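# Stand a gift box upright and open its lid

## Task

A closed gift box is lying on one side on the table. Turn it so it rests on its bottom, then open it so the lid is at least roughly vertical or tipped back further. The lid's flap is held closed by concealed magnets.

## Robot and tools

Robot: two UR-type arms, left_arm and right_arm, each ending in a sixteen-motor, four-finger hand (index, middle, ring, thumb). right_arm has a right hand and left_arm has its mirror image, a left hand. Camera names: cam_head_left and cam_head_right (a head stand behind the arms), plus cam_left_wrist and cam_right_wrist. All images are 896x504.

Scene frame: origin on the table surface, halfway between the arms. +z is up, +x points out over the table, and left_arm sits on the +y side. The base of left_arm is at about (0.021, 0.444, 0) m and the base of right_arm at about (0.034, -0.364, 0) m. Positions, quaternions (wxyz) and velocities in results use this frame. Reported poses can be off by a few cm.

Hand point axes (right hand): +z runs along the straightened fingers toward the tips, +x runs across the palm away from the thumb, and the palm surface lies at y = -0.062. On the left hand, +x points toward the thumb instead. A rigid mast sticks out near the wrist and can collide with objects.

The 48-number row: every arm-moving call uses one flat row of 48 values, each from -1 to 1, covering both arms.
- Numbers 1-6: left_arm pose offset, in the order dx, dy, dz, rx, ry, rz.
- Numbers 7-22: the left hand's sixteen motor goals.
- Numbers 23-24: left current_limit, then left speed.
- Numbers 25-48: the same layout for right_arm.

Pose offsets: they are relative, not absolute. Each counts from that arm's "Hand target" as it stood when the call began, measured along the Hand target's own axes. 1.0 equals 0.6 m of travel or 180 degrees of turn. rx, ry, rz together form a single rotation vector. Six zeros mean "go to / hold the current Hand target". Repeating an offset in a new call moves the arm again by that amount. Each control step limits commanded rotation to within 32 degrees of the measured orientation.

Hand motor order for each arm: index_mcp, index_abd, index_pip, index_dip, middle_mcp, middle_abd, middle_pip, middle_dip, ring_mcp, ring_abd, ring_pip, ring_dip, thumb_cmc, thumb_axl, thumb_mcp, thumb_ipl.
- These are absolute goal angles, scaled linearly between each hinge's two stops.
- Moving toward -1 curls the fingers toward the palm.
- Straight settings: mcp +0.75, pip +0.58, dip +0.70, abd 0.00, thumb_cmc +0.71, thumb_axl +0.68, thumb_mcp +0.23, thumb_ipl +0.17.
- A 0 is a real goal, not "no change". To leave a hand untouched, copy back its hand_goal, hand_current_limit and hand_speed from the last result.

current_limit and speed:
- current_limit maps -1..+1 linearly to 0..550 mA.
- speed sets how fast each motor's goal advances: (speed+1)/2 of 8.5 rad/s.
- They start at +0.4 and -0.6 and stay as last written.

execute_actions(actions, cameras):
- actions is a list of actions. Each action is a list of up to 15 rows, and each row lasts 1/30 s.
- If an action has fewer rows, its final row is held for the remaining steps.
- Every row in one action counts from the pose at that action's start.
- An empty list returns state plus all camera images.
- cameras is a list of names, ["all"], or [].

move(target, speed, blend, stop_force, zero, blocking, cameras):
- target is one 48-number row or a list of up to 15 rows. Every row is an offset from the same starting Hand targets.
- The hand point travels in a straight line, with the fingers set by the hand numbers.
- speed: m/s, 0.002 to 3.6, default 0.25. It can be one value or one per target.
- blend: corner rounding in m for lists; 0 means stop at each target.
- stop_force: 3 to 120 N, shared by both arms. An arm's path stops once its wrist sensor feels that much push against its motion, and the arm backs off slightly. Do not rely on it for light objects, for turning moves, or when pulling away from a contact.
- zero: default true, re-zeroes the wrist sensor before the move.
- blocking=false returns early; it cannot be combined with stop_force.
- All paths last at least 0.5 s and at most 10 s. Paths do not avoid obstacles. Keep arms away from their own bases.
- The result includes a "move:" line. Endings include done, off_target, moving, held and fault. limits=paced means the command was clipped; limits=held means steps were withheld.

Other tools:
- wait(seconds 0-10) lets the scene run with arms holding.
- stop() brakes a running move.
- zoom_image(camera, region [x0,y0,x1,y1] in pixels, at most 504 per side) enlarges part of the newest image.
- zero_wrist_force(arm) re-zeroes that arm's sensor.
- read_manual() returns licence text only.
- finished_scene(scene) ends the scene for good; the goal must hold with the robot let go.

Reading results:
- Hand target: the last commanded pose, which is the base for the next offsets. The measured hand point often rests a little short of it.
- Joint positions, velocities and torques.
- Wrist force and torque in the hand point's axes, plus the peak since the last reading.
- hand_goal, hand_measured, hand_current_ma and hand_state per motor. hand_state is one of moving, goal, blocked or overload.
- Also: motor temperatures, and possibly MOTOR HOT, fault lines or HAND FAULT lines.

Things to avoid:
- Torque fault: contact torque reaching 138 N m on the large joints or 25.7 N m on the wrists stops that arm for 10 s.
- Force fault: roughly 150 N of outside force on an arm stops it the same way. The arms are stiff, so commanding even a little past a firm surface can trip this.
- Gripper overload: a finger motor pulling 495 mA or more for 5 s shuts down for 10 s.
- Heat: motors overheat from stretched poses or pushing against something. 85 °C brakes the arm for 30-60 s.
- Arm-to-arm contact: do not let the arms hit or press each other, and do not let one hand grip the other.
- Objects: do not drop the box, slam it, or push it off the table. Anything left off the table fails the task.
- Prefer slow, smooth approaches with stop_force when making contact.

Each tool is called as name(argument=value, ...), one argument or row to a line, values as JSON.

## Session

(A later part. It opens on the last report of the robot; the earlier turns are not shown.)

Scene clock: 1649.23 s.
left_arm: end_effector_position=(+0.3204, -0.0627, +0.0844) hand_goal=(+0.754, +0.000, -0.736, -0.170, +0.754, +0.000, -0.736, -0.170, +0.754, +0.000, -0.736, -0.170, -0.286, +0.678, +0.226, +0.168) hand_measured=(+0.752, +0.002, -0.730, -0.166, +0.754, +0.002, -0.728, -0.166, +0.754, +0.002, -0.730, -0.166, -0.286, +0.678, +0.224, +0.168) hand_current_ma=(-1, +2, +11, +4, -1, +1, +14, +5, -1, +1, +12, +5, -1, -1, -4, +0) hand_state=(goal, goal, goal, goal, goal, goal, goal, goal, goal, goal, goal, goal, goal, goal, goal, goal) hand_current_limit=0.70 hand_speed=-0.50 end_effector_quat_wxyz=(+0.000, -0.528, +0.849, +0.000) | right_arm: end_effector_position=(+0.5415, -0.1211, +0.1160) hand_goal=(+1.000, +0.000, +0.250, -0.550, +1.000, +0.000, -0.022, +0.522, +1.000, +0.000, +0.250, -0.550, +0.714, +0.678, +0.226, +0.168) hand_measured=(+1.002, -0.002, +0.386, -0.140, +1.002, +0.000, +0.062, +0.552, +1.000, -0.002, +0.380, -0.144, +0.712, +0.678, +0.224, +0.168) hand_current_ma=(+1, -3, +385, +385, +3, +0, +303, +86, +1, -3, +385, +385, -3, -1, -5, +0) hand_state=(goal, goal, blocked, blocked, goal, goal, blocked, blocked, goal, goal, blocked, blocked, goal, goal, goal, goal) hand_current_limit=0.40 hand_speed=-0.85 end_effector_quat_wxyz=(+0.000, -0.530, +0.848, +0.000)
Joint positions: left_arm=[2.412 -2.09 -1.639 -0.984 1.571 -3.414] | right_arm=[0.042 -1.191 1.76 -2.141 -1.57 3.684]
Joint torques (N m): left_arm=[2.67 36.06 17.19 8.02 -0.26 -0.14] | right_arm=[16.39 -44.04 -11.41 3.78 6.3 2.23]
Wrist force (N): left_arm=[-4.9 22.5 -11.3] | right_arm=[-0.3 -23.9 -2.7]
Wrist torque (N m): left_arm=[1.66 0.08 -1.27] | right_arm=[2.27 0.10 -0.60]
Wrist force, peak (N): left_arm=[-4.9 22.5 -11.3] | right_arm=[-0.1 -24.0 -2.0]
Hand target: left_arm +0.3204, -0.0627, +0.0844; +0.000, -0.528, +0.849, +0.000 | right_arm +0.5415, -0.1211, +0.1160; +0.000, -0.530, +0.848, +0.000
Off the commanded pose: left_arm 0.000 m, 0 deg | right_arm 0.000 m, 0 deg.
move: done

move(
  target=[
    [0,0.0167,0,0,0,0,0.754,0,-0.737,-0.17,0.754,0,-0.737,-0.17,0.754,0,-0.737,-0.17,-0.286,0.678,0.226,0.168,0.7,-0.5,0,-0.01,0,0,0,0,1.0,0,0.372,-0.1,1.0,0,0.372,-0.1,1.0,0,0.372,-0.1,0.714,0.678,0.226,0.168,0.4,-0.5],
    [0,0.0167,0,0,0,0,0.754,0,-0.737,-0.17,0.754,0,-0.737,-0.17,0.754,0,-0.737,-0.17,-0.286,0.678,0.226,0.168,0.7,-0.5,0,-0.1,0,0,0,0,1.0,0,1,1,1.0,0,1,1,1.0,0,1,1,0.714,0.678,0.226,0.168,0.4,-0.5],
    [0,0.0167,0,0,0,0,0.754,0,-0.737,-0.17,0.754,0,-0.737,-0.17,0.754,0,-0.737,-0.17,-0.286,0.678,0.226,0.168,0.7,-0.5,0,-0.25,-0.5,0,0,0,1.0,0,1,1,1.0,0,1,1,1.0,0,1,1,0.714,0.678,0.226,0.168,0.4,-0.5],
  ],
  speed=0.15,
)

move(
  target=[
    [0,0,0,0,0,0,0.754,0,-0.737,-0.17,0.754,0,-0.737,-0.17,0.754,0,-0.737,-0.17,-0.286,0.678,0.226,0.168,0.7,-0.5,0,0,0,-0.2,0,0,1.0,0,1,1,1.0,0,1,1,1.0,0,1,1,0.714,0.678,0.226,0.168,0.4,-0.5],
    [0,0,0,0,0,0,0.754,0,-0.737,-0.17,0.754,0,-0.737,-0.17,0.754,0,-0.737,-0.17,-0.286,0.678,0.226,0.168,0.7,-0.5,0,0,0,-0.42,0,0,1.0,0,1,1,1.0,0,1,1,1.0,0,1,1,0.714,0.678,0.226,0.168,0.4,-0.5],
  ],
  speed=0.25,
  cameras=["cam_head_left","cam_head_right"],
)

Scene clock: 1905.23 s.
left_arm: end_effector_position=(+0.3114, -0.0582, +0.0844) hand_goal=(+0.754, +0.000, -0.736, -0.170, +0.754, +0.000, -0.736, -0.170, +0.754, +0.000, -0.736, -0.170, -0.286, +0.678, +0.226, +0.168) hand_measured=(+0.752, +0.002, -0.730, -0.166, +0.754, +0.002, -0.728, -0.166, +0.754, +0.002, -0.730, -0.166, -0.286, +0.678, +0.224, +0.168) hand_current_ma=(-1, +2, +11, +4, -1, +1, +14, +5, -1, +1, +12, +5, -1, -1, -4, +0) hand_state=(goal, goal, goal, goal, goal, goal, goal, goal, goal, goal, goal, goal, goal, goal, goal, goal) hand_current_limit=0.70 hand_speed=-0.50 end_effector_quat_wxyz=(+0.000, -0.528, +0.849, +0.000) | right_arm: end_effector_position=(+0.6762, -0.1869, +0.4160) hand_goal=(+1.000, +0.000, +1.000, +1.000, +1.000, +0.000, +1.000, +1.000, +1.000, +0.000, +1.000, +1.000, +0.714, +0.678, +0.226, +0.168) hand_measured=(+0.996, -0.002, +0.994, +0.996, +0.996, +0.000, +0.994, +0.996, +0.996, -0.002, +0.994, +0.996, +0.712, +0.678, +0.224, +0.168) hand_current_ma=(-6, -3, -11, -6, -5, +0, -13, -6, -5, -3, -12, -7, -3, -1, -5, +0) hand_state=(goal, goal, goal, goal, goal, goal, goal, goal, goal, goal, goal, goal, goal, goal, goal, goal) hand_current_limit=0.40 hand_speed=-0.50 end_effector_quat_wxyz=(+0.000, -0.530, +0.848, +0.000)
Joint positions: left_arm=[2.408 -2.073 -1.668 -0.972 1.571 -3.418] | right_arm=[-0.067 -0.983 0.646 -1.235 -1.57 3.575]
Joint torques (N m): left_arm=[-6.38 57.86 5.75 4.75 -0.43 -1.19] | right_arm=[7.03 -32.02 -34.21 -0.49 -3.02 -1.83]
Wrist force (N): left_arm=[-3.2 0.2 -0.9] | right_arm=[-0.4 0.8 -1.9]
Wrist torque (N m): left_arm=[0.21 0.41 -0.23] | right_arm=[0.16 0.13 0.12]
Wrist force, peak (N): left_arm=[-5.1 22.4 -11.6] | right_arm=[-0.1 -24.1 -2.3]
Hand target: left_arm +0.3114, -0.0582, +0.0844; +0.000, -0.528, +0.849, +0.000 | right_arm +0.6763, -0.1869, +0.4160; +0.000, -0.530, +0.848, +0.000
Off the commanded pose: left_arm 0.000 m, 0 deg | right_arm 0.000 m, 0 deg.
move: done

Scene clock: 1909.67 s.
left_arm: end_effector_position=(+0.3114, -0.0582, +0.0844) hand_goal=(+0.754, +0.000, -0.736, -0.170, +0.754, +0.000, -0.736, -0.170, +0.754, +0.000, -0.736, -0.170, -0.286, +0.678, +0.226, +0.168) hand_measured=(+0.752, +0.002, -0.730, -0.166, +0.754, +0.002, -0.728, -0.166, +0.754, +0.002, -0.730, -0.166, -0.286, +0.678, +0.224, +0.168) hand_current_ma=(-1, +2, +11, +4, -1, +1, +14, +5, -1, +1, +12, +5, -1, -1, -4, +0) hand_state=(goal, goal, goal, goal, goal, goal, goal, goal, goal, goal, goal, goal, goal, goal, goal, goal) hand_current_limit=0.70 hand_speed=-0.50 end_effector_quat_wxyz=(+0.000, -0.528, +0.849, +0.000) | right_arm: end_effector_position=(+0.6744, -0.1868, +0.4152) hand_goal=(+1.000, +0.000, +1.000, +1.000, +1.000, +0.000, +1.000, +1.000, +1.000, +0.000, +1.000, +1.000, +0.714, +0.678, +0.226, +0.168) hand_measured=(+1.000, -0.002, +0.998, +0.998, +1.000, +0.000, +0.998, +0.998, +1.000, -0.002, +0.998, +0.996, +0.720, +0.678, +0.224, +0.168) hand_current_ma=(+0, -3, -2, -5, +0, +0, -3, -5, +0, -3, -3, -5, +14, -1, -5, +0) hand_state=(goal, goal, goal, goal, goal, goal, goal, goal, goal, goal, goal, goal, goal, goal, goal, goal) hand_current_limit=0.40 hand_speed=-0.50 end_effector_quat_wxyz=(-0.226, -0.296, +0.737, +0.564)
Joint positions: left_arm=[2.408 -2.073 -1.668 -0.972 1.571 -3.418] | right_arm=[-0.235 -0.426 0.035 0.07 -0.976 3.326]
Joint torques (N m): left_arm=[-5.6 57.85 6.2 4.72 -1.09 -0.97] | right_arm=[7.24 -42.94 -30.28 2.62 3.37 -1.79]
Wrist force (N): left_arm=[-3.2 0.0 -0.7] | right_arm=[-1.9 0.2 -2.9]
Wrist torque (N m): left_arm=[0.16 0.42 -0.22] | right_arm=[0.50 0.41 0.04]
Wrist force, peak (N): left_arm=[-3.7 -0.2 -0.7] | right_arm=[-1.9 0.4 -2.9]
Hand target: left_arm +0.3114, -0.0582, +0.0844; +0.000, -0.528, +0.849, +0.000 | right_arm +0.6763, -0.1869, +0.4160; -0.325, -0.419, +0.670, +0.520
Off the commanded pose: left_arm 0.000 m, 0 deg | right_arm 0.002 m, 20 deg.
elbow stopped short (right arm): the move would have taken joint 3 (elbow) straighter than the controller allows.
move: off_target (right_arm)
Images, in order (width x height): cam_head_left 896x504, cam_head_right 896x504.

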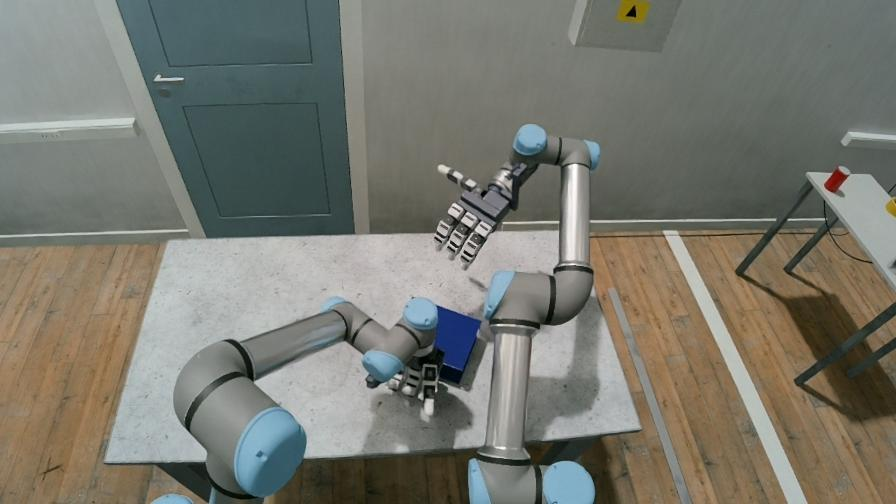

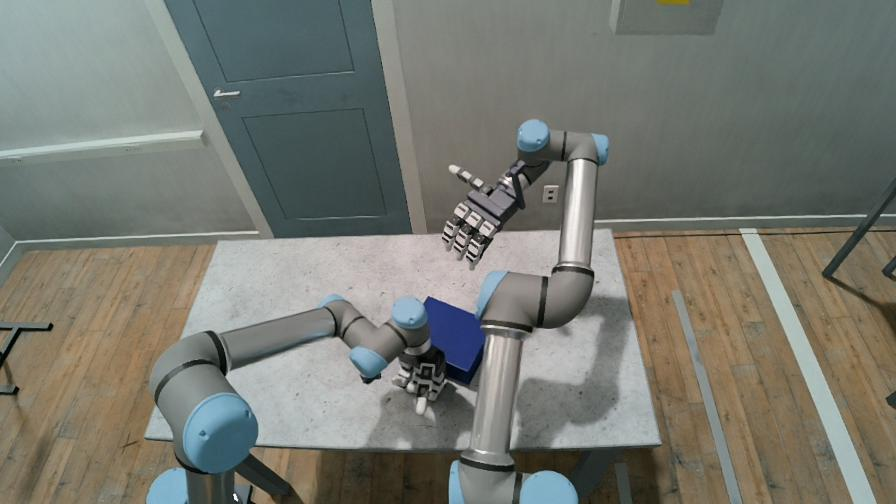

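move(
  target=[0,0,0,0,0,0,0.754,0,-0.737,-0.17,0.754,0,-0.737,-0.17,0.754,0,-0.737,-0.17,-0.286,0.678,0.226,0.168,0.7,-0.5,0,0,0,0.42,0,0,1.0,0,-0.022,0.522,1.0,0,-0.022,0.522,1.0,0,-0.022,0.522,0.714,0.678,0.226,0.168,0.4,-0.5],
  speed=0.4,
)

move(
  target=[
    [0,0,0,0,0,0,0.754,0,-0.737,-0.17,0.754,0,-0.737,-0.17,0.754,0,-0.737,-0.17,-0.286,0.678,0.226,0.168,0.7,-0.5,0,0,0.5,0,0,0,1.0,0,-0.022,0.522,1.0,0,-0.022,0.522,1.0,0,-0.022,0.522,0.714,0.678,0.226,0.168,0.4,-0.5],
    [0,-0.0167,0,0,0,0,0.754,0,-0.737,-0.17,0.754,0,-0.737,-0.17,0.754,0,-0.737,-0.17,-0.286,0.678,0.226,0.168,0.7,-0.5,0,0.237,0.5,0,0,0,1.0,0,-0.022,0.522,1.0,0,-0.022,0.522,1.0,0,-0.022,0.522,0.714,0.678,0.226,0.168,0.4,-0.5],
  ],
  speed=[0.25,0.12],
  cameras=["cam_head_left"],
)

Scene clock: 1944.03 s.
left_arm: end_effector_position=(+0.3114, -0.0582, +0.0844) hand_goal=(+0.754, +0.000, -0.736, -0.170, +0.754, +0.000, -0.736, -0.170, +0.754, +0.000, -0.736, -0.170, -0.286, +0.678, +0.226, +0.168) hand_measured=(+0.752, +0.002, -0.730, -0.166, +0.754, +0.002, -0.728, -0.166, +0.754, +0.002, -0.730, -0.166, -0.286, +0.678, +0.224, +0.168) hand_current_ma=(-1, +2, +11, +4, -1, +1, +14, +5, -1, +1, +12, +5, -1, -1, -4, +0) hand_state=(goal, goal, goal, goal, goal, goal, goal, goal, goal, goal, goal, goal, goal, goal, goal, goal) hand_current_limit=0.70 hand_speed=-0.50 end_effector_quat_wxyz=(+0.000, -0.528, +0.849, +0.000) | right_arm: end_effector_position=(+0.6763, -0.1869, +0.4161) hand_goal=(+1.000, +0.000, -0.022, +0.522, +1.000, +0.000, -0.022, +0.522, +1.000, +0.000, -0.022, +0.522, +0.714, +0.678, +0.226, +0.168) hand_measured=(+1.000, -0.002, -0.018, +0.526, +1.000, +0.000, -0.018, +0.526, +1.000, -0.002, -0.018, +0.526, +0.716, +0.678, +0.224, +0.168) hand_current_ma=(+0, -3, +7, +6, +0, +0, +7, +6, +0, -3, +7, +6, +5, -1, -5, +0) hand_state=(goal, goal, goal, goal, goal, goal, goal, goal, goal, goal, goal, goal, goal, goal, goal, goal) hand_current_limit=0.40 hand_speed=-0.50 end_effector_quat_wxyz=(+0.000, -0.530, +0.848, +0.000)
Joint positions: left_arm=[2.408 -2.073 -1.668 -0.972 1.571 -3.418] | right_arm=[-0.067 -0.982 0.645 -1.234 -1.571 3.575]
Joint torques (N m): left_arm=[-5.54 59.05 6.18 4.55 -1.27 -1.03] | right_arm=[-6.42 -56.19 -15.69 -4.26 3 2.23]
Wrist force (N): left_arm=[-3.4 0.1 -0.8] | right_arm=[-0.4 0.9 -2.0]
Wrist torque (N m): left_arm=[0.19 0.44 -0.25] | right_arm=[0.23 0.13 -0.06]
Wrist force, peak (N): left_arm=[-3.6 0.0 -1.0] | right_arm=[-2.1 0.2 -3.0]
Hand target: left_arm +0.3114, -0.0582, +0.0844; +0.000, -0.528, +0.849, +0.000 | right_arm +0.6763, -0.1869, +0.4160; +0.000, -0.530, +0.848, +0.000
Off the commanded pose: left_arm 0.000 m, 0 deg | right_arm 0.000 m, 0 deg.
elbow stopped short (right arm): the move would have taken joint 3 (elbow) straighter than the controller allows.
move: done

Scene clock: 1947.70 s.
left_arm: end_effector_position=(+0.3204, -0.0627, +0.0844) hand_goal=(+0.754, +0.000, -0.736, -0.170, +0.754, +0.000, -0.736, -0.170, +0.754, +0.000, -0.736, -0.170, -0.286, +0.678, +0.226, +0.168) hand_measured=(+0.752, +0.002, -0.730, -0.166, +0.754, +0.002, -0.728, -0.166, +0.754, +0.002, -0.730, -0.166, -0.286, +0.678, +0.224, +0.168) hand_current_ma=(-1, +2, +11, +4, -1, +1, +14, +5, -1, +1, +12, +5, -1, -1, -4, +0) hand_state=(goal, goal, goal, goal, goal, goal, goal, goal, goal, goal, goal, goal, goal, goal, goal, goal) hand_current_limit=0.70 hand_speed=-0.50 end_effector_quat_wxyz=(+0.000, -0.528, +0.849, +0.000) | right_arm: end_effector_position=(+0.5486, -0.1245, +0.1160) hand_goal=(+1.000, +0.000, -0.022, +0.522, +1.000, +0.000, -0.022, +0.522, +1.000, +0.000, -0.022, +0.522, +0.714, +0.678, +0.226, +0.168) hand_measured=(+1.000, -0.002, -0.002, +0.526, +1.000, +0.000, -0.004, +0.526, +1.000, -0.002, -0.006, +0.526, +0.716, +0.678, +0.224, +0.168) hand_current_ma=(+0, -3, +54, +8, +0, +0, +47, +6, +0, -3, +38, +6, +4, -1, -5, +0) hand_state=(goal, goal, blocked, goal, goal, goal, goal, goal, goal, goal, goal, goal, goal, goal, goal, goal) hand_current_limit=0.40 hand_speed=-0.50 end_effector_quat_wxyz=(+0.000, -0.530, +0.848, +0.000)
Joint positions: left_arm=[2.412 -2.09 -1.639 -0.984 1.571 -3.414] | right_arm=[0.035 -1.179 1.743 -2.135 -1.571 3.677]
Joint torques (N m): left_arm=[10.05 28.02 31.32 2.87 -0.76 1.55] | right_arm=[12.38 -41.15 -3.33 -0.4 3.64 2.23]
Wrist force (N): left_arm=[-6.1 14.3 -6.8] | right_arm=[-0.1 -11.4 -10.0]
Wrist torque (N m): left_arm=[1.08 0.29 -1.02] | right_arm=[1.69 0.28 -0.27]
Wrist force, peak (N): left_arm=[-6.1 14.3 -6.8] | right_arm=[0.1 -11.5 -10.8]
Hand target: left_arm +0.3204, -0.0627, +0.0844; +0.000, -0.528, +0.849, +0.000 | right_arm +0.5485, -0.1245, +0.1160; +0.000, -0.530, +0.848, +0.000
Off the commanded pose: left_arm 0.000 m, 0 deg | right_arm 0.000 m, 0 deg.
move: done
Images, in order (width x height): cam_head_left 896x504.

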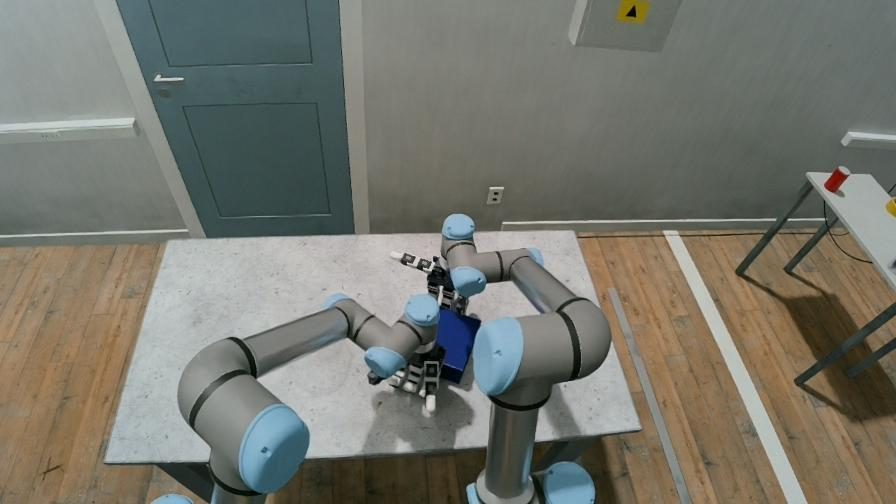

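move(
  target=[
    [-0.1169,0.0323,0,0,0,0.0889,0.754,0,-0.737,-0.17,0.754,0,-0.737,-0.17,0.754,0,-0.737,-0.17,-0.286,0.678,0.226,0.168,0.7,-0.5,-0.0073,0.0266,0,0,0,0.0889,1.0,0,-0.022,0.522,1.0,0,-0.022,0.522,1.0,0,-0.022,0.522,0.714,0.678,0.226,0.168,0.4,-0.5],
    [-0.23,0.0402,0,0,0,0.1778,0.754,0,-0.737,-0.17,0.754,0,-0.737,-0.17,0.754,0,-0.737,-0.17,-0.286,0.678,0.226,0.168,0.7,-0.5,-0.0137,0.0588,0,0,0,0.1778,1.0,0,-0.022,0.522,1.0,0,-0.022,0.522,1.0,0,-0.022,0.522,0.714,0.678,0.226,0.168,0.4,-0.5],
    [-0.333,0.0255,0,0,0,0.2667,0.754,0,-0.737,-0.17,0.754,0,-0.737,-0.17,0.754,0,-0.737,-0.17,-0.286,0.678,0.226,0.168,0.7,-0.5,-0.0207,0.0971,0,0,0,0.2667,1.0,0,-0.022,0.522,1.0,0,-0.022,0.522,1.0,0,-0.022,0.522,0.714,0.678,0.226,0.168,0.4,-0.5],
    [-0.4198,-0.0081,0,0,0,0.3556,0.754,0,-0.737,-0.17,0.754,0,-0.737,-0.17,0.754,0,-0.737,-0.17,-0.286,0.678,0.226,0.168,0.7,-0.5,-0.0297,0.141,0,0,0,0.3556,1.0,0,-0.022,0.522,1.0,0,-0.022,0.522,1.0,0,-0.022,0.522,0.714,0.678,0.226,0.168,0.4,-0.5],
  ],
  speed=0.06,
  blend=0.008,
  cameras=["cam_head_left","cam_head_right"],
)

Scene clock: 1998.53 s.
left_arm: end_effector_position=(+0.4362, +0.1610, +0.0844) hand_goal=(+0.754, +0.000, -0.736, -0.170, +0.754, +0.000, -0.736, -0.170, +0.754, +0.000, -0.736, -0.170, -0.286, +0.678, +0.226, +0.168) hand_measured=(+0.748, +0.002, -0.730, -0.166, +0.750, +0.002, -0.728, -0.166, +0.752, +0.002, -0.730, -0.166, -0.286, +0.678, +0.224, +0.168) hand_current_ma=(-11, +2, +11, +4, -8, +1, +14, +5, -3, +1, +12, +5, -1, -1, -4, +0) hand_state=(goal, goal, goal, goal, goal, goal, goal, goal, goal, goal, goal, goal, goal, goal, goal, goal) hand_current_limit=0.70 hand_speed=-0.50 end_effector_quat_wxyz=(+0.000, +0.002, +1.000, +0.000) | right_arm: end_effector_position=(+0.4803, -0.0714, +0.1160) hand_goal=(+1.000, +0.000, -0.022, +0.522, +1.000, +0.000, -0.022, +0.522, +1.000, +0.000, -0.022, +0.522, +0.714, +0.678, +0.226, +0.168) hand_measured=(+1.000, +0.014, +0.016, +0.540, +1.000, +0.012, +0.014, +0.538, +1.000, +0.012, +0.010, +0.538, +0.716, +0.678, +0.224, +0.168) hand_current_ma=(+0, +26, +115, +46, +0, +24, +105, +42, +0, +21, +90, +42, +4, -1, -5, +0) hand_state=(goal, goal, blocked, goal, goal, goal, blocked, goal, goal, goal, blocked, goal, goal, goal, goal, goal) hand_current_limit=0.40 hand_speed=-0.50 end_effector_quat_wxyz=(+0.000, +0.000, +1.000, +0.000)
Joint positions: left_arm=[2.678 -1.934 -1.885 -0.894 1.571 -2.031] | right_arm=[0.122 -1.472 2.13 -2.229 -1.57 4.88]
Joint torques (N m): left_arm=[6.13 51.68 5.58 5.34 -2.15 1.45] | right_arm=[9.05 -34.78 -11.87 -4.29 -1.32 2.07]
Wrist force (N): left_arm=[-2.4 3.2 -0.3] | right_arm=[-0.9 -3.6 1.7]
Wrist torque (N m): left_arm=[0.14 0.37 -0.18] | right_arm=[0.12 -0.16 -0.06]
Wrist force, peak (N): left_arm=[-3.7 19.1 -10.2] | right_arm=[-3.5 -23.0 -19.3]
Hand target: left_arm +0.4362, +0.1610, +0.0844; +0.000, +0.002, +1.000, +0.000 | right_arm +0.4803, -0.0714, +0.1160; +0.000, +0.000, +1.000, +0.000
Off the commanded pose: left_arm 0.000 m, 0 deg | right_arm 0.000 m, 0 deg.
move: done
Images, in order (width x height): cam_head_left 896x504, cam_head_right 896x504.

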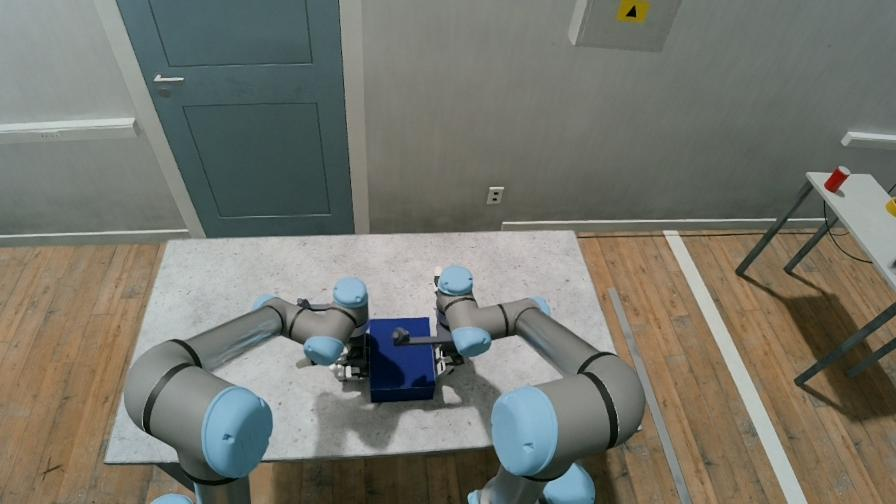

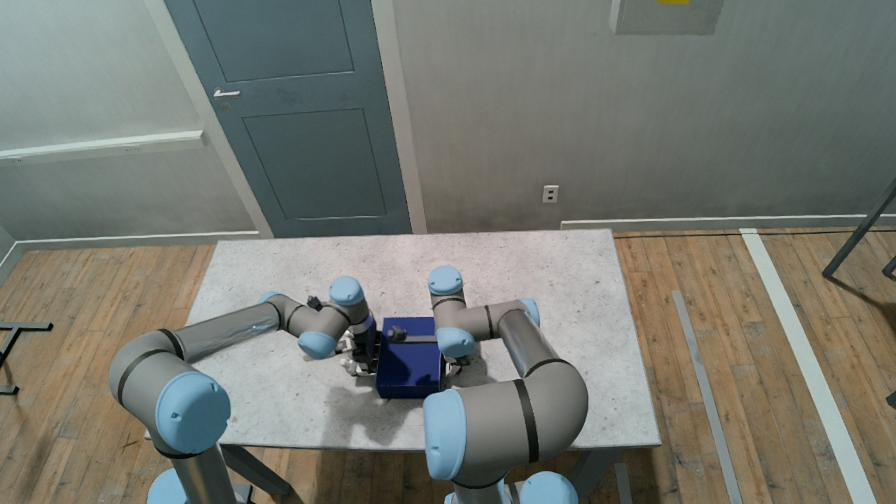

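move(
  target=[
    [0,0.0083,0,0,0,0,0.754,0,-0.737,-0.17,0.754,0,-0.737,-0.17,0.754,0,-0.737,-0.17,-0.286,0.678,0.226,0.168,0.7,-0.5,0,-0.01,0,0,0,0,1.0,0,1,1,1.0,0,1,1,1.0,0,1,1,0.714,0.678,0.226,0.168,0.4,-0.5],
    [0,0.0083,0,0,0,0,0.754,0,-0.737,-0.17,0.754,0,-0.737,-0.17,0.754,0,-0.737,-0.17,-0.286,0.678,0.226,0.168,0.7,-0.5,0,-0.2,0,0,0,0,1.0,0,1,1,1.0,0,1,1,1.0,0,1,1,0.714,0.678,0.226,0.168,0.4,-0.5],
    [0,0.0083,0,0,0,0,0.754,0,-0.737,-0.17,0.754,0,-0.737,-0.17,0.754,0,-0.737,-0.17,-0.286,0.678,0.226,0.168,0.7,-0.5,0,-0.3,-0.25,-0.2,0,0,1.0,0,1,1,1.0,0,1,1,1.0,0,1,1,0.714,0.678,0.226,0.168,0.4,-0.5],
    [0,0.0083,0,0,0,0,0.754,0,-0.737,-0.17,0.754,0,-0.737,-0.17,0.754,0,-0.737,-0.17,-0.286,0.678,0.226,0.168,0.7,-0.5,0,-0.3,-0.25,-0.45,0,0,1.0,0,1,1,1.0,0,1,1,1.0,0,1,1,0.714,0.678,0.226,0.168,0.4,-0.5],
  ],
  speed=0.25,
  cameras=["cam_head_left","cam_right_wrist"],
)

Scene clock: 2019.47 s.
left_arm: end_effector_position=(+0.4362, +0.1660, +0.0844) hand_goal=(+0.754, +0.000, -0.736, -0.170, +0.754, +0.000, -0.736, -0.170, +0.754, +0.000, -0.736, -0.170, -0.286, +0.678, +0.226, +0.168) hand_measured=(+0.752, +0.002, -0.730, -0.166, +0.752, +0.002, -0.728, -0.166, +0.752, +0.002, -0.730, -0.166, -0.286, +0.678, +0.224, +0.168) hand_current_ma=(-2, +2, +11, +4, -2, +1, +14, +5, -2, +1, +12, +5, -1, -1, -4, +0) hand_state=(goal, goal, goal, goal, goal, goal, goal, goal, goal, goal, goal, goal, goal, goal, goal, goal) hand_current_limit=0.70 hand_speed=-0.50 end_effector_quat_wxyz=(+0.000, +0.002, +1.000, +0.000) | right_arm: end_effector_position=(+0.4803, -0.2514, +0.2660) hand_goal=(+1.000, +0.000, +1.000, +1.000, +1.000, +0.000, +1.000, +1.000, +1.000, +0.000, +1.000, +1.000, +0.714, +0.678, +0.226, +0.168) hand_measured=(+1.000, +0.004, +0.998, +0.998, +1.000, +0.002, +0.998, +0.998, +1.000, +0.002, +0.998, +0.996, +0.722, +0.678, +0.224, +0.168) hand_current_ma=(+0, +4, -2, -5, +0, +2, -2, -5, +0, +1, -2, -5, +15, -1, -5, +0) hand_state=(goal, goal, goal, goal, goal, goal, goal, goal, goal, goal, goal, goal, goal, goal, goal, goal) hand_current_limit=0.40 hand_speed=-0.50 end_effector_quat_wxyz=(+0.000, +0.000, +0.760, +0.649)
Joint positions: left_arm=[2.686 -1.927 -1.895 -0.891 1.571 -2.023] | right_arm=[-0.646 -1.328 2.057 -1.002 -0.617 3.366]
Joint torques (N m): left_arm=[7.24 50.46 5.08 4.8 1.46 1.63] | right_arm=[7.08 -12.02 -27.14 2.34 3.49 -1.64]
Wrist force (N): left_arm=[-3.1 -0.3 -1.5] | right_arm=[-0.7 -0.8 -1.8]
Wrist torque (N m): left_arm=[0.14 0.35 -0.31] | right_arm=[0.25 0.27 0.17]
Wrist force, peak (N): left_arm=[-2.5 3.0 -1.4] | right_arm=[0.2 7.4 -51.1]
Hand target: left_arm +0.4362, +0.1660, +0.0844; +0.000, +0.002, +1.000, +0.000 | right_arm +0.4803, -0.2514, +0.2660; +0.000, +0.000, +0.760, +0.650
Off the commanded pose: left_arm 0.000 m, 0 deg | right_arm 0.000 m, 0 deg.
move: done
Images, in order (width x height): cam_head_left 896x504, cam_right_wrist 896x504.

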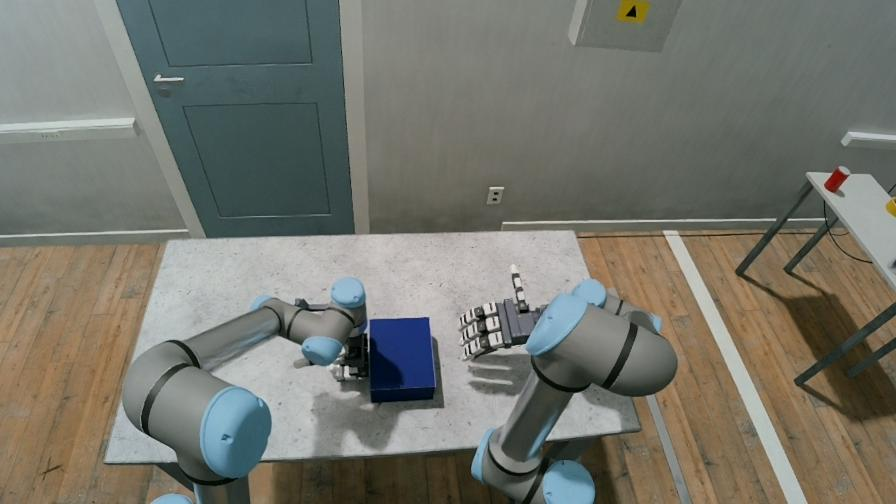

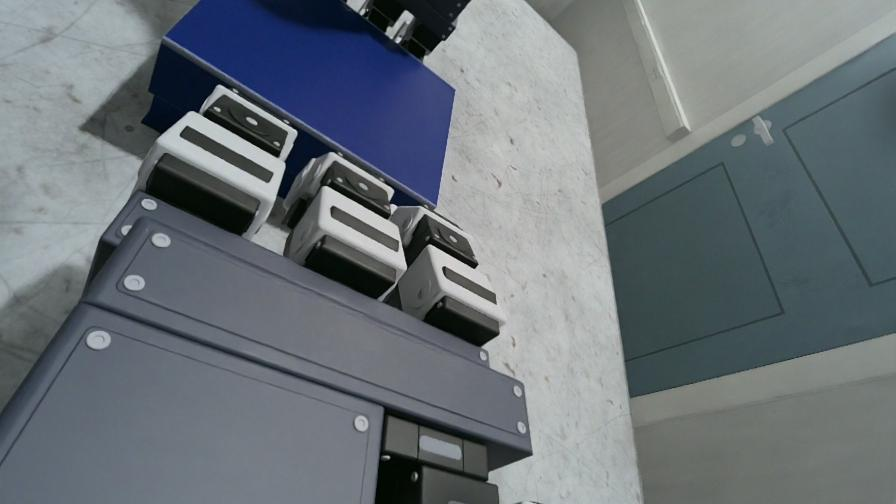

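move(
  target=[
    [0,0,0,0,0,0,0.754,0,-0.737,-0.17,0.754,0,-0.737,-0.17,0.754,0,-0.737,-0.17,-0.286,0.678,0.226,0.168,0.7,-0.5,0,-0.1244,0.0727,0,0,0,1.0,0,1,1,1.0,0,1,1,1.0,0,1,1,0.714,0.678,0.226,0.168,0.5,-0.5],
    [0,0,0,0,0,0,0.754,0,-0.737,-0.17,0.754,0,-0.737,-0.17,0.754,0,-0.737,-0.17,-0.286,0.678,0.226,0.168,0.7,-0.5,0,-0.1161,0.1253,0,0,0,1.0,0,1,1,1.0,0,1,1,1.0,0,1,1,0.714,0.678,0.226,0.168,0.5,-0.5],
  ],
  speed=0.15,
  cameras=["cam_head_right","cam_right_wrist"],
)

Scene clock: 2043.40 s.
left_arm: end_effector_position=(+0.4362, +0.1660, +0.0844) hand_goal=(+0.754, +0.000, -0.736, -0.170, +0.754, +0.000, -0.736, -0.170, +0.754, +0.000, -0.736, -0.170, -0.286, +0.678, +0.226, +0.168) hand_measured=(+0.752, +0.002, -0.730, -0.166, +0.752, +0.002, -0.728, -0.166, +0.752, +0.002, -0.730, -0.166, -0.286, +0.678, +0.224, +0.168) hand_current_ma=(-2, +2, +11, +4, -2, +1, +14, +5, -2, +1, +12, +5, -1, -1, -4, +0) hand_state=(goal, goal, goal, goal, goal, goal, goal, goal, goal, goal, goal, goal, goal, goal, goal, goal) hand_current_limit=0.70 hand_speed=-0.50 end_effector_quat_wxyz=(+0.000, +0.002, +1.000, +0.000) | right_arm: end_effector_position=(+0.4803, -0.1882, +0.1854) hand_goal=(+1.000, +0.000, +1.000, +1.000, +1.000, +0.000, +1.000, +1.000, +1.000, +0.000, +1.000, +1.000, +0.714, +0.678, +0.226, +0.168) hand_measured=(+1.000, +0.002, +0.998, +0.998, +1.000, +0.002, +0.998, +0.998, +1.000, +0.002, +0.998, +0.996, +0.722, +0.678, +0.224, +0.168) hand_current_ma=(+0, +4, -2, -5, +0, +2, -2, -5, +0, +1, -2, -5, +16, -1, -5, +0) hand_state=(goal, goal, goal, goal, goal, goal, goal, goal, goal, goal, goal, goal, goal, goal, goal, goal) hand_current_limit=0.50 hand_speed=-0.50 end_effector_quat_wxyz=(+0.000, +0.000, +0.760, +0.650)
Joint positions: left_arm=[2.686 -1.927 -1.895 -0.891 1.571 -2.023] | right_arm=[-0.515 -1.194 2.177 -1.319 -0.492 3.441]
Joint torques (N m): left_arm=[7.1 49.43 6.3 4.81 1.02 1.61] | right_arm=[7.13 -38.02 -3.42 -1.85 3.65 2.06]
Wrist force (N): left_arm=[-3.2 -0.4 -1.3] | right_arm=[-1.1 -1.2 -1.8]
Wrist torque (N m): left_arm=[0.12 0.37 -0.31] | right_arm=[0.20 0.42 -0.04]
Wrist force, peak (N): left_arm=[-3.3 -0.5 -1.5] | right_arm=[-0.9 -1.5 -2.4]
Hand target: left_arm +0.4362, +0.1660, +0.0844; +0.000, +0.002, +1.000, +0.000 | right_arm +0.4803, -0.1881, +0.1854; +0.000, +0.000, +0.760, +0.650
Off the commanded pose: left_arm 0.000 m, 0 deg | right_arm 0.000 m, 0 deg.
move: done
Images, in order (width x height): cam_head_right 896x504, cam_right_wrist 896x504.

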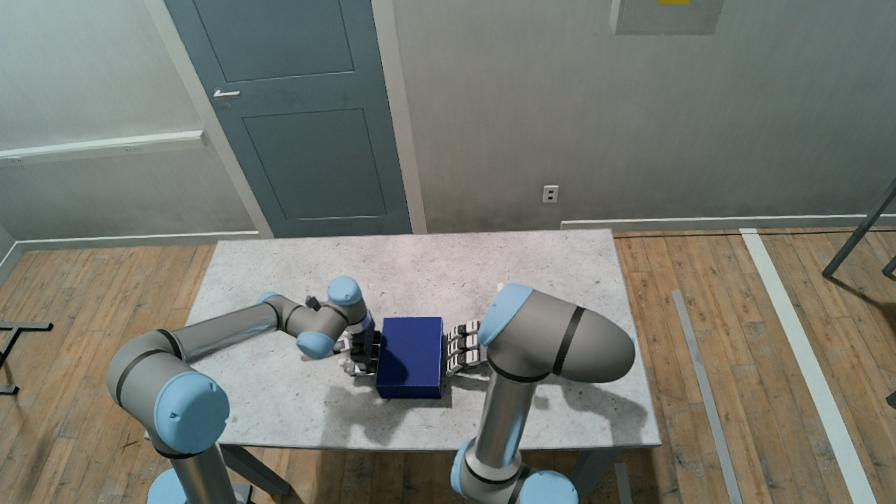

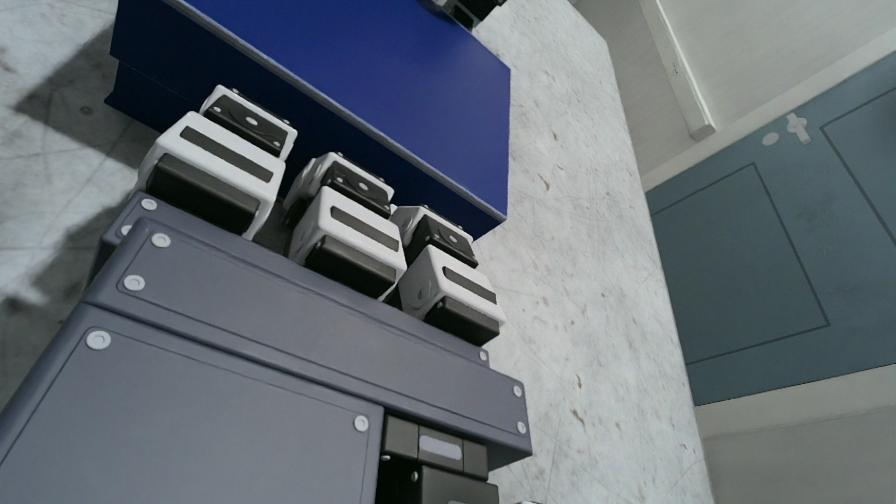

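move(
  target=[0,-0.0133,0,0,0,0,0.754,0,-0.737,-0.17,0.754,0,-0.737,-0.17,0.754,0,-0.737,-0.17,-0.286,0.678,0.226,0.168,0.7,-0.5,0,0.0065,0.0412,0,0,0,1.0,0,1,1,1.0,0,1,1,1.0,0,1,1,0.714,0.678,0.226,0.168,0.5,-0.5],
  speed=0.02,
  stop_force=14,
  cameras=["cam_right_wrist"],
)

Scene clock: 2053.73 s.
left_arm: end_effector_position=(+0.4362, +0.1625, +0.0844) hand_goal=(+0.754, +0.000, -0.736, -0.170, +0.754, +0.000, -0.736, -0.170, +0.754, +0.000, -0.736, -0.170, -0.286, +0.678, +0.226, +0.168) hand_measured=(+0.752, +0.002, -0.730, -0.166, +0.752, +0.002, -0.728, -0.166, +0.752, +0.002, -0.730, -0.166, -0.286, +0.678, +0.224, +0.168) hand_current_ma=(-2, +2, +11, +4, -2, +1, +14, +5, -3, +1, +12, +5, -1, -1, -4, +0) hand_state=(goal, goal, goal, goal, goal, goal, goal, goal, goal, goal, goal, goal, goal, goal, goal, goal) hand_current_limit=0.70 hand_speed=-0.50 end_effector_quat_wxyz=(+0.000, +0.002, +1.000, +0.000) | right_arm: end_effector_position=(+0.4803, -0.1769, +0.1854) hand_goal=(+1.000, +0.000, +1.000, +1.000, +1.000, +0.000, +1.000, +1.000, +1.000, +0.000, +1.000, +1.000, +0.714, +0.678, +0.226, +0.168) hand_measured=(+1.000, +0.000, +1.000, +1.000, +1.000, +0.000, +1.000, +1.000, +1.000, -0.002, +1.000, +1.000, +0.722, +0.678, +0.224, +0.168) hand_current_ma=(+1, +1, +1, +0, +1, +0, +1, +0, +0, -2, +0, +0, +16, -1, -5, +0) hand_state=(goal, goal, goal, goal, goal, goal, goal, goal, goal, goal, goal, goal, goal, goal, goal, goal) hand_current_limit=0.50 hand_speed=-0.50 end_effector_quat_wxyz=(+0.000, +0.000, +0.760, +0.650)
Joint positions: left_arm=[2.68 -1.932 -1.888 -0.893 1.571 -2.029] | right_arm=[-0.49 -1.198 2.186 -1.341 -0.468 3.459]
Joint torques (N m): left_arm=[-0.18 47.65 4.3 4.12 -3.91 1.92] | right_arm=[-0.67 -11.34 -19.51 2.58 -2.71 -1.79]
Wrist force (N): left_arm=[-5.1 14.5 -6.1] | right_arm=[-1.4 2.7 -13.9]
Wrist torque (N m): left_arm=[0.84 0.14 -1.01] | right_arm=[1.83 0.57 0.13]
Wrist force, peak (N): left_arm=[-1.0 26.7 -13.4] | right_arm=[-0.5 8.8 -34.2]
Hand target: left_arm +0.4362, +0.1625, +0.0844; +0.000, +0.002, +1.000, +0.000 (not the last commanded pose) | right_arm +0.4803, -0.1769, +0.1854; +0.000, +0.000, +0.760, +0.650 (not the last commanded pose)
Off the commanded pose: left_arm 0.004 m, 0 deg | right_arm 0.014 m, 0 deg.
move: contact (left_arm, right_arm)
Images, in order (width x height): cam_right_wrist 896x504.

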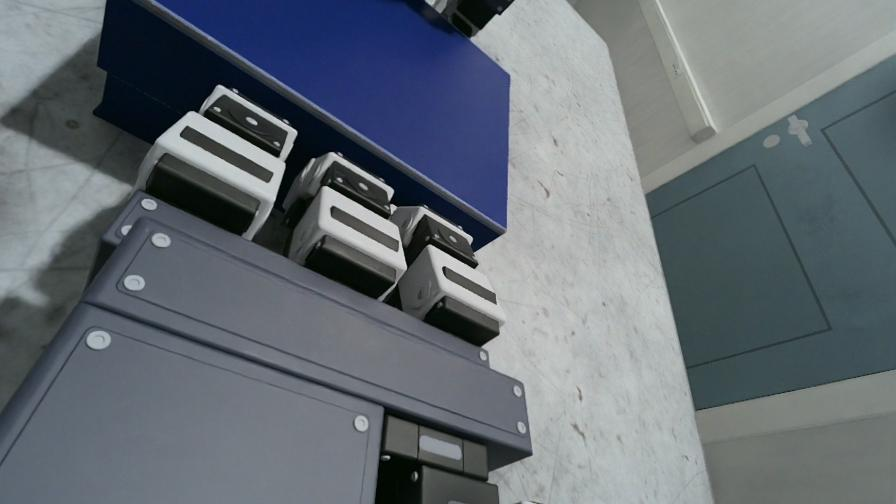

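move(
  target=[
    [0,-0.006,0,0,0,0,0.754,0,-0.737,-0.17,0.754,0,-0.737,-0.17,0.754,0,-0.737,-0.17,-0.286,0.678,0.226,0.168,0.7,-0.5,0,0,0,0,0,0,1.0,0,1,1,1.0,0,1,1,1.0,0,1,1,0.714,0.678,0.226,0.168,0.5,-0.5],
    [0,-0.006,0,0,0,0,0.754,0,-0.737,-0.17,0.754,0,-0.737,-0.17,0.754,0,-0.737,-0.17,-0.286,0.678,0.226,0.168,0.7,-0.5,0,0.0099,-0.0016,0,0,0,1.0,0,1,1,1.0,0,1,1,1.0,0,1,1,0.714,0.678,0.226,0.168,0.5,-0.5],
  ],
  speed=0.02,
)

move(
  target=[0,0,0,0,0,0,0.754,0,-0.737,-0.17,0.754,0,-0.737,-0.17,0.754,0,-0.737,-0.17,-0.286,0.678,0.226,0.168,0.7,-0.5,0,0.005,-0.0008,0,0,0,1.0,0,1,1,1.0,0,1,1,1.0,0,1,1,0.714,0.678,0.226,0.168,0.5,-0.5],
  speed=0.02,
  cameras=["cam_right_wrist"],
)

Scene clock: 2068.40 s.
left_arm: end_effector_position=(+0.4369, +0.1601, +0.0848) hand_goal=(+0.754, +0.000, -0.736, -0.170, +0.754, +0.000, -0.736, -0.170, +0.754, +0.000, -0.736, -0.170, -0.286, +0.678, +0.226, +0.168) hand_measured=(+0.750, +0.002, -0.730, -0.166, +0.750, +0.002, -0.728, -0.166, +0.748, +0.002, -0.730, -0.166, -0.286, +0.678, +0.224, +0.168) hand_current_ma=(-6, +2, +11, +4, -9, +1, +14, +5, -12, +1, +12, +5, -1, -1, -4, +0) hand_state=(goal, goal, goal, goal, goal, goal, goal, goal, goal, goal, goal, goal, goal, goal, goal, goal) hand_current_limit=0.70 hand_speed=-0.50 end_effector_quat_wxyz=(+0.001, +0.002, +1.000, +0.003) | right_arm: end_effector_position=(+0.4803, -0.1769, +0.1914) hand_goal=(+1.000, +0.000, +1.000, +1.000, +1.000, +0.000, +1.000, +1.000, +1.000, +0.000, +1.000, +1.000, +0.714, +0.678, +0.226, +0.168) hand_measured=(+1.004, +0.008, +1.004, +1.002, +1.004, +0.006, +1.004, +1.002, +1.004, +0.006, +1.002, +1.002, +0.722, +0.678, +0.224, +0.168) hand_current_ma=(+10, +14, +5, +2, +9, +11, +5, +2, +8, +9, +5, +2, +16, -1, -5, +0) hand_state=(goal, goal, goal, goal, goal, goal, goal, goal, goal, goal, goal, goal, goal, goal, goal, goal) hand_current_limit=0.50 hand_speed=-0.50 end_effector_quat_wxyz=(+0.000, +0.000, +0.760, +0.650)
Joint positions: left_arm=[2.674 -1.937 -1.881 -0.895 1.577 -2.035] | right_arm=[-0.49 -1.212 2.182 -1.323 -0.468 3.459]
Joint torques (N m): left_arm=[-30.7 11.66 31.01 5.63 -10.99 -1.22] | right_arm=[32.5 -40.99 -9.43 10.8 8.25 0.3]
Wrist force (N): left_arm=[1.2 72.4 -33.0] | right_arm=[-2.4 -40.1 -64.8]
Wrist torque (N m): left_arm=[3.89 -0.14 -1.11] | right_arm=[12.68 1.53 -0.89]
Wrist force, peak (N): left_arm=[8.4 77.0 -40.8] | right_arm=[-2.5 -41.1 -64.7]
Hand target: left_arm +0.4362, +0.1589, +0.0844; +0.000, +0.002, +1.000, +0.000 | right_arm +0.4803, -0.1769, +0.1915; +0.000, +0.000, +0.760, +0.650
Off the commanded pose: left_arm 0.001 m, 0 deg | right_arm 0.000 m, 0 deg.
move: done

Scene clock: 2069.13 s.
left_arm: end_effector_position=(+0.4374, +0.1612, +0.0852) hand_goal=(+0.754, +0.000, -0.736, -0.170, +0.754, +0.000, -0.736, -0.170, +0.754, +0.000, -0.736, -0.170, -0.286, +0.678, +0.226, +0.168) hand_measured=(+0.754, +0.002, -0.730, -0.166, +0.750, +0.002, -0.728, -0.166, +0.748, +0.002, -0.730, -0.166, -0.286, +0.678, +0.224, +0.168) hand_current_ma=(+0, +2, +11, +4, -6, +1, +14, +5, -12, +1, +12, +5, -1, -1, -4, +0) hand_state=(goal, goal, goal, goal, goal, goal, goal, goal, goal, goal, goal, goal, goal, goal, goal, goal) hand_current_limit=0.70 hand_speed=-0.50 end_effector_quat_wxyz=(+0.002, +0.002, +1.000, +0.005) | right_arm: end_effector_position=(+0.4803, -0.1769, +0.1944) hand_goal=(+1.000, +0.000, +1.000, +1.000, +1.000, +0.000, +1.000, +1.000, +1.000, +0.000, +1.000, +1.000, +0.714, +0.678, +0.226, +0.168) hand_measured=(+1.004, +0.014, +1.004, +1.002, +1.004, +0.012, +1.004, +1.002, +1.004, +0.012, +1.002, +1.002, +0.722, +0.678, +0.224, +0.168) hand_current_ma=(+10, +27, +5, +2, +9, +23, +5, +2, +8, +21, +5, +2, +16, -1, -5, +0) hand_state=(goal, goal, goal, goal, goal, goal, goal, goal, goal, goal, goal, goal, goal, goal, goal, goal) hand_current_limit=0.50 hand_speed=-0.50 end_effector_quat_wxyz=(+0.000, +0.000, +0.760, +0.650)
Joint positions: left_arm=[2.674 -1.937 -1.881 -0.895 1.582 -2.035] | right_arm=[-0.49 -1.219 2.181 -1.315 -0.468 3.459]
Joint torques (N m): left_arm=[-33.09 18.62 30.86 5.67 -11.12 -1.61] | right_arm=[32.05 -41 -8.83 10.9 7.64 -0.76]
Wrist force (N): left_arm=[2.0 73.1 -33.4] | right_arm=[-3.3 -39.1 -65.0]
Wrist torque (N m): left_arm=[3.94 0.00 -0.85] | right_arm=[12.63 1.51 -0.96]
Wrist force, peak (N): left_arm=[1.6 73.1 -33.8] | right_arm=[-2.4 -41.1 -64.5]
Hand target: left_arm +0.4362, +0.1589, +0.0844; +0.000, +0.002, +1.000, +0.000 | right_arm +0.4803, -0.1769, +0.1945; +0.000, +0.000, +0.760, +0.650
Off the commanded pose: left_arm 0.003 m, 1 deg | right_arm 0.000 m, 0 deg.
move: done
Images, in order (width x height): cam_right_wrist 896x504.

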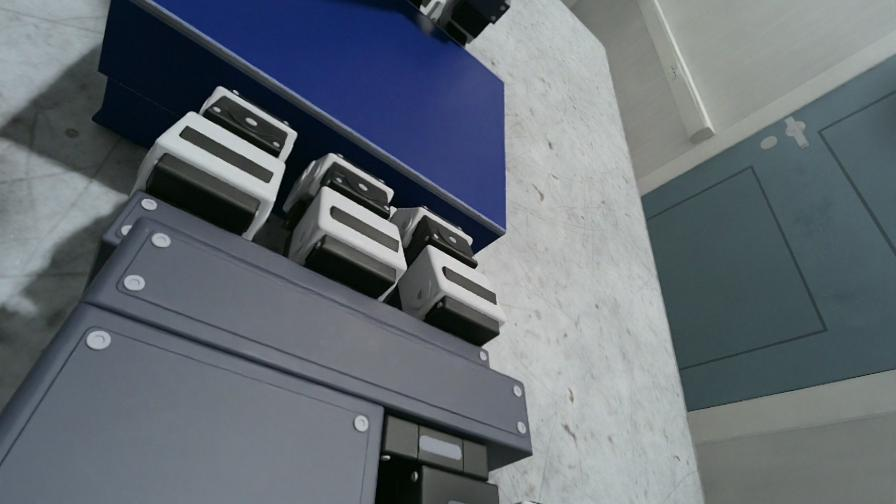

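move(
  target=[
    [0,0.006,0,0,0,0,0.754,0,-0.737,-0.17,0.754,0,-0.737,-0.17,0.754,0,-0.737,-0.17,-0.286,0.678,0.226,0.168,0.7,-0.5,0,-0.0052,-0.033,0,0,0,1.0,0,1,1,1.0,0,1,1,1.0,0,1,1,0.714,0.678,0.226,0.168,0.5,-0.5],
    [0,0.006,0,0,0,0,0.754,0,-0.737,-0.17,0.754,0,-0.737,-0.17,0.754,0,-0.737,-0.17,-0.286,0.678,0.226,0.168,0.7,-0.5,0,-0.0052,-0.033,0,0,0,1.0,0,1,0.7,1.0,0,1,0.7,1.0,0,1,0.7,0.714,0.678,0.226,0.168,0.7,-0.5],
    [0,0.006,0,0,0,0,0.754,0,-0.737,-0.17,0.754,0,-0.737,-0.17,0.754,0,-0.737,-0.17,-0.286,0.678,0.226,0.168,0.7,-0.5,0,-0.0332,-0.0286,0,0,0,1.0,0,1,0.7,1.0,0,1,0.7,1.0,0,1,0.7,0.714,0.678,0.226,0.168,0.7,-0.5],
  ],
  speed=0.04,
)

move(
  target=[0,0,0,0,0,0,0.754,0,-0.737,-0.17,0.754,0,-0.737,-0.17,0.754,0,-0.737,-0.17,-0.286,0.678,0.226,0.168,0.7,-0.5,0,0.0065,0.0412,0,0,0,1.0,0,1,0.7,1.0,0,1,0.7,1.0,0,1,0.7,0.714,0.678,0.226,0.168,0.7,-0.5],
  speed=0.01,
  stop_force=5,
  cameras=["cam_right_wrist","cam_head_right"],
)

Scene clock: 2137.13 s.
left_arm: end_effector_position=(+0.4362, +0.1625, +0.0844) hand_goal=(+0.754, +0.000, -0.736, -0.170, +0.754, +0.000, -0.736, -0.170, +0.754, +0.000, -0.736, -0.170, -0.286, +0.678, +0.226, +0.168) hand_measured=(+0.752, +0.002, -0.730, -0.166, +0.752, +0.002, -0.728, -0.166, +0.752, +0.002, -0.730, -0.166, -0.286, +0.678, +0.224, +0.168) hand_current_ma=(-2, +2, +11, +4, -2, +1, +14, +5, -2, +1, +12, +5, -1, -1, -4, +0) hand_state=(goal, goal, goal, goal, goal, goal, goal, goal, goal, goal, goal, goal, goal, goal, goal, goal) hand_current_limit=0.70 hand_speed=-0.50 end_effector_quat_wxyz=(+0.000, +0.002, +1.000, +0.000) | right_arm: end_effector_position=(+0.4803, -0.1970, +0.1776) hand_goal=(+1.000, +0.000, +1.000, +0.700, +1.000, +0.000, +1.000, +0.700, +1.000, +0.000, +1.000, +0.700, +0.714, +0.678, +0.226, +0.168) hand_measured=(+1.000, +0.002, +1.000, +0.704, +1.000, +0.000, +1.000, +0.704, +1.000, +0.000, +1.000, +0.704, +0.722, +0.678, +0.224, +0.168) hand_current_ma=(+0, +2, +0, +6, +0, +1, +0, +6, +0, +0, +0, +6, +16, -1, -5, +0) hand_state=(goal, goal, goal, goal, goal, goal, goal, goal, goal, goal, goal, goal, goal, goal, goal, goal) hand_current_limit=0.70 hand_speed=-0.50 end_effector_quat_wxyz=(+0.000, +0.000, +0.760, +0.650)
Joint positions: left_arm=[2.68 -1.932 -1.888 -0.893 1.571 -2.029] | right_arm=[-0.534 -1.172 2.173 -1.326 -0.51 3.427]
Joint torques (N m): left_arm=[6.61 49.74 6.4 4.84 1.68 1.88] | right_arm=[-1.19 -14.31 -3.45 -1.72 -0.49 2.31]
Wrist force (N): left_arm=[-4.0 -0.2 -1.6] | right_arm=[-1.7 -2.1 -1.0]
Wrist torque (N m): left_arm=[0.17 0.46 -0.39] | right_arm=[0.01 0.48 0.04]
Wrist force, peak (N): left_arm=[1.9 73.5 -33.7] | right_arm=[-3.2 -39.7 -65.1]
Hand target: left_arm +0.4362, +0.1625, +0.0844; +0.000, +0.002, +1.000, +0.000 | right_arm +0.4803, -0.1970, +0.1775; +0.000, +0.000, +0.760, +0.650
Off the commanded pose: left_arm 0.000 m, 0 deg | right_arm 0.000 m, 0 deg.
move: done

Scene clock: 2139.07 s.
left_arm: end_effector_position=(+0.4362, +0.1625, +0.0845) hand_goal=(+0.754, +0.000, -0.736, -0.170, +0.754, +0.000, -0.736, -0.170, +0.754, +0.000, -0.736, -0.170, -0.286, +0.678, +0.226, +0.168) hand_measured=(+0.752, +0.002, -0.730, -0.166, +0.752, +0.002, -0.728, -0.166, +0.752, +0.002, -0.730, -0.166, -0.286, +0.678, +0.224, +0.168) hand_current_ma=(-2, +2, +11, +4, -2, +1, +14, +5, -3, +1, +12, +5, -1, -1, -4, +0) hand_state=(goal, goal, goal, goal, goal, goal, goal, goal, goal, goal, goal, goal, goal, goal, goal, goal) hand_current_limit=0.70 hand_speed=-0.50 end_effector_quat_wxyz=(+0.000, +0.002, +1.000, +0.000) | right_arm: end_effector_position=(+0.4803, -0.1901, +0.1775) hand_goal=(+1.000, +0.000, +1.000, +0.700, +1.000, +0.000, +1.000, +0.700, +1.000, +0.000, +1.000, +0.700, +0.714, +0.678, +0.226, +0.168) hand_measured=(+1.000, +0.000, +1.000, +0.708, +1.000, -0.002, +1.000, +0.706, +1.000, -0.002, +1.000, +0.706, +0.722, +0.678, +0.224, +0.168) hand_current_ma=(+0, -1, +0, +15, +0, -2, +0, +13, +0, -3, +0, +12, +16, -1, -5, +0) hand_state=(goal, goal, goal, goal, goal, goal, goal, goal, goal, goal, goal, goal, goal, goal, goal, goal) hand_current_limit=0.70 hand_speed=-0.50 end_effector_quat_wxyz=(+0.000, +0.000, +0.760, +0.650)
Joint positions: left_arm=[2.68 -1.932 -1.888 -0.893 1.571 -2.029] | right_arm=[-0.519 -1.174 2.179 -1.339 -0.496 3.437]
Joint torques (N m): left_arm=[-6.92 40.69 6.39 4.47 -2.43 1.86] | right_arm=[-5.5 -13.44 -22.02 2 -2.25 -1.84]
Wrist force (N): left_arm=[-5.4 4.7 -2.7] | right_arm=[-1.1 -1.0 -3.6]
Wrist torque (N m): left_arm=[0.38 0.31 -0.89] | right_arm=[0.34 0.55 -0.02]
Wrist force, peak (N): left_arm=[-5.1 7.2 -4.4] | right_arm=[-0.9 0.5 -9.8]
Hand target: left_arm +0.4362, +0.1625, +0.0844; +0.000, +0.002, +1.000, +0.000 | right_arm +0.4803, -0.1901, +0.1775; +0.000, +0.000, +0.760, +0.650 (not the last commanded pose)
Off the commanded pose: left_arm 0.000 m, 0 deg | right_arm 0.018 m, 0 deg.
move: contact (right_arm)
Images, in order (width x height): cam_head_right 896x504, cam_right_wrist 896x504.

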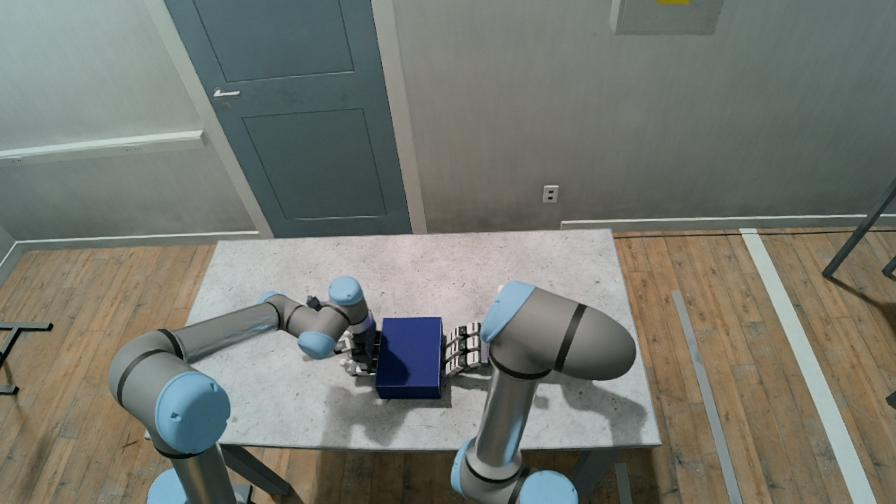

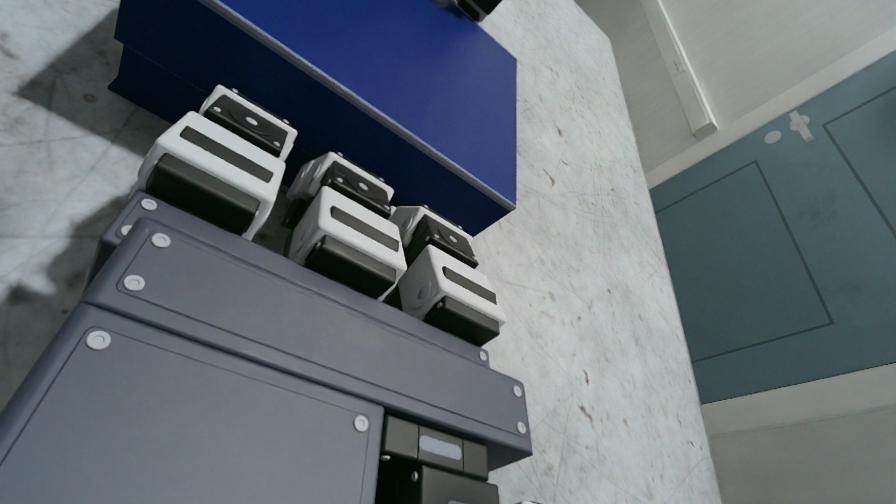

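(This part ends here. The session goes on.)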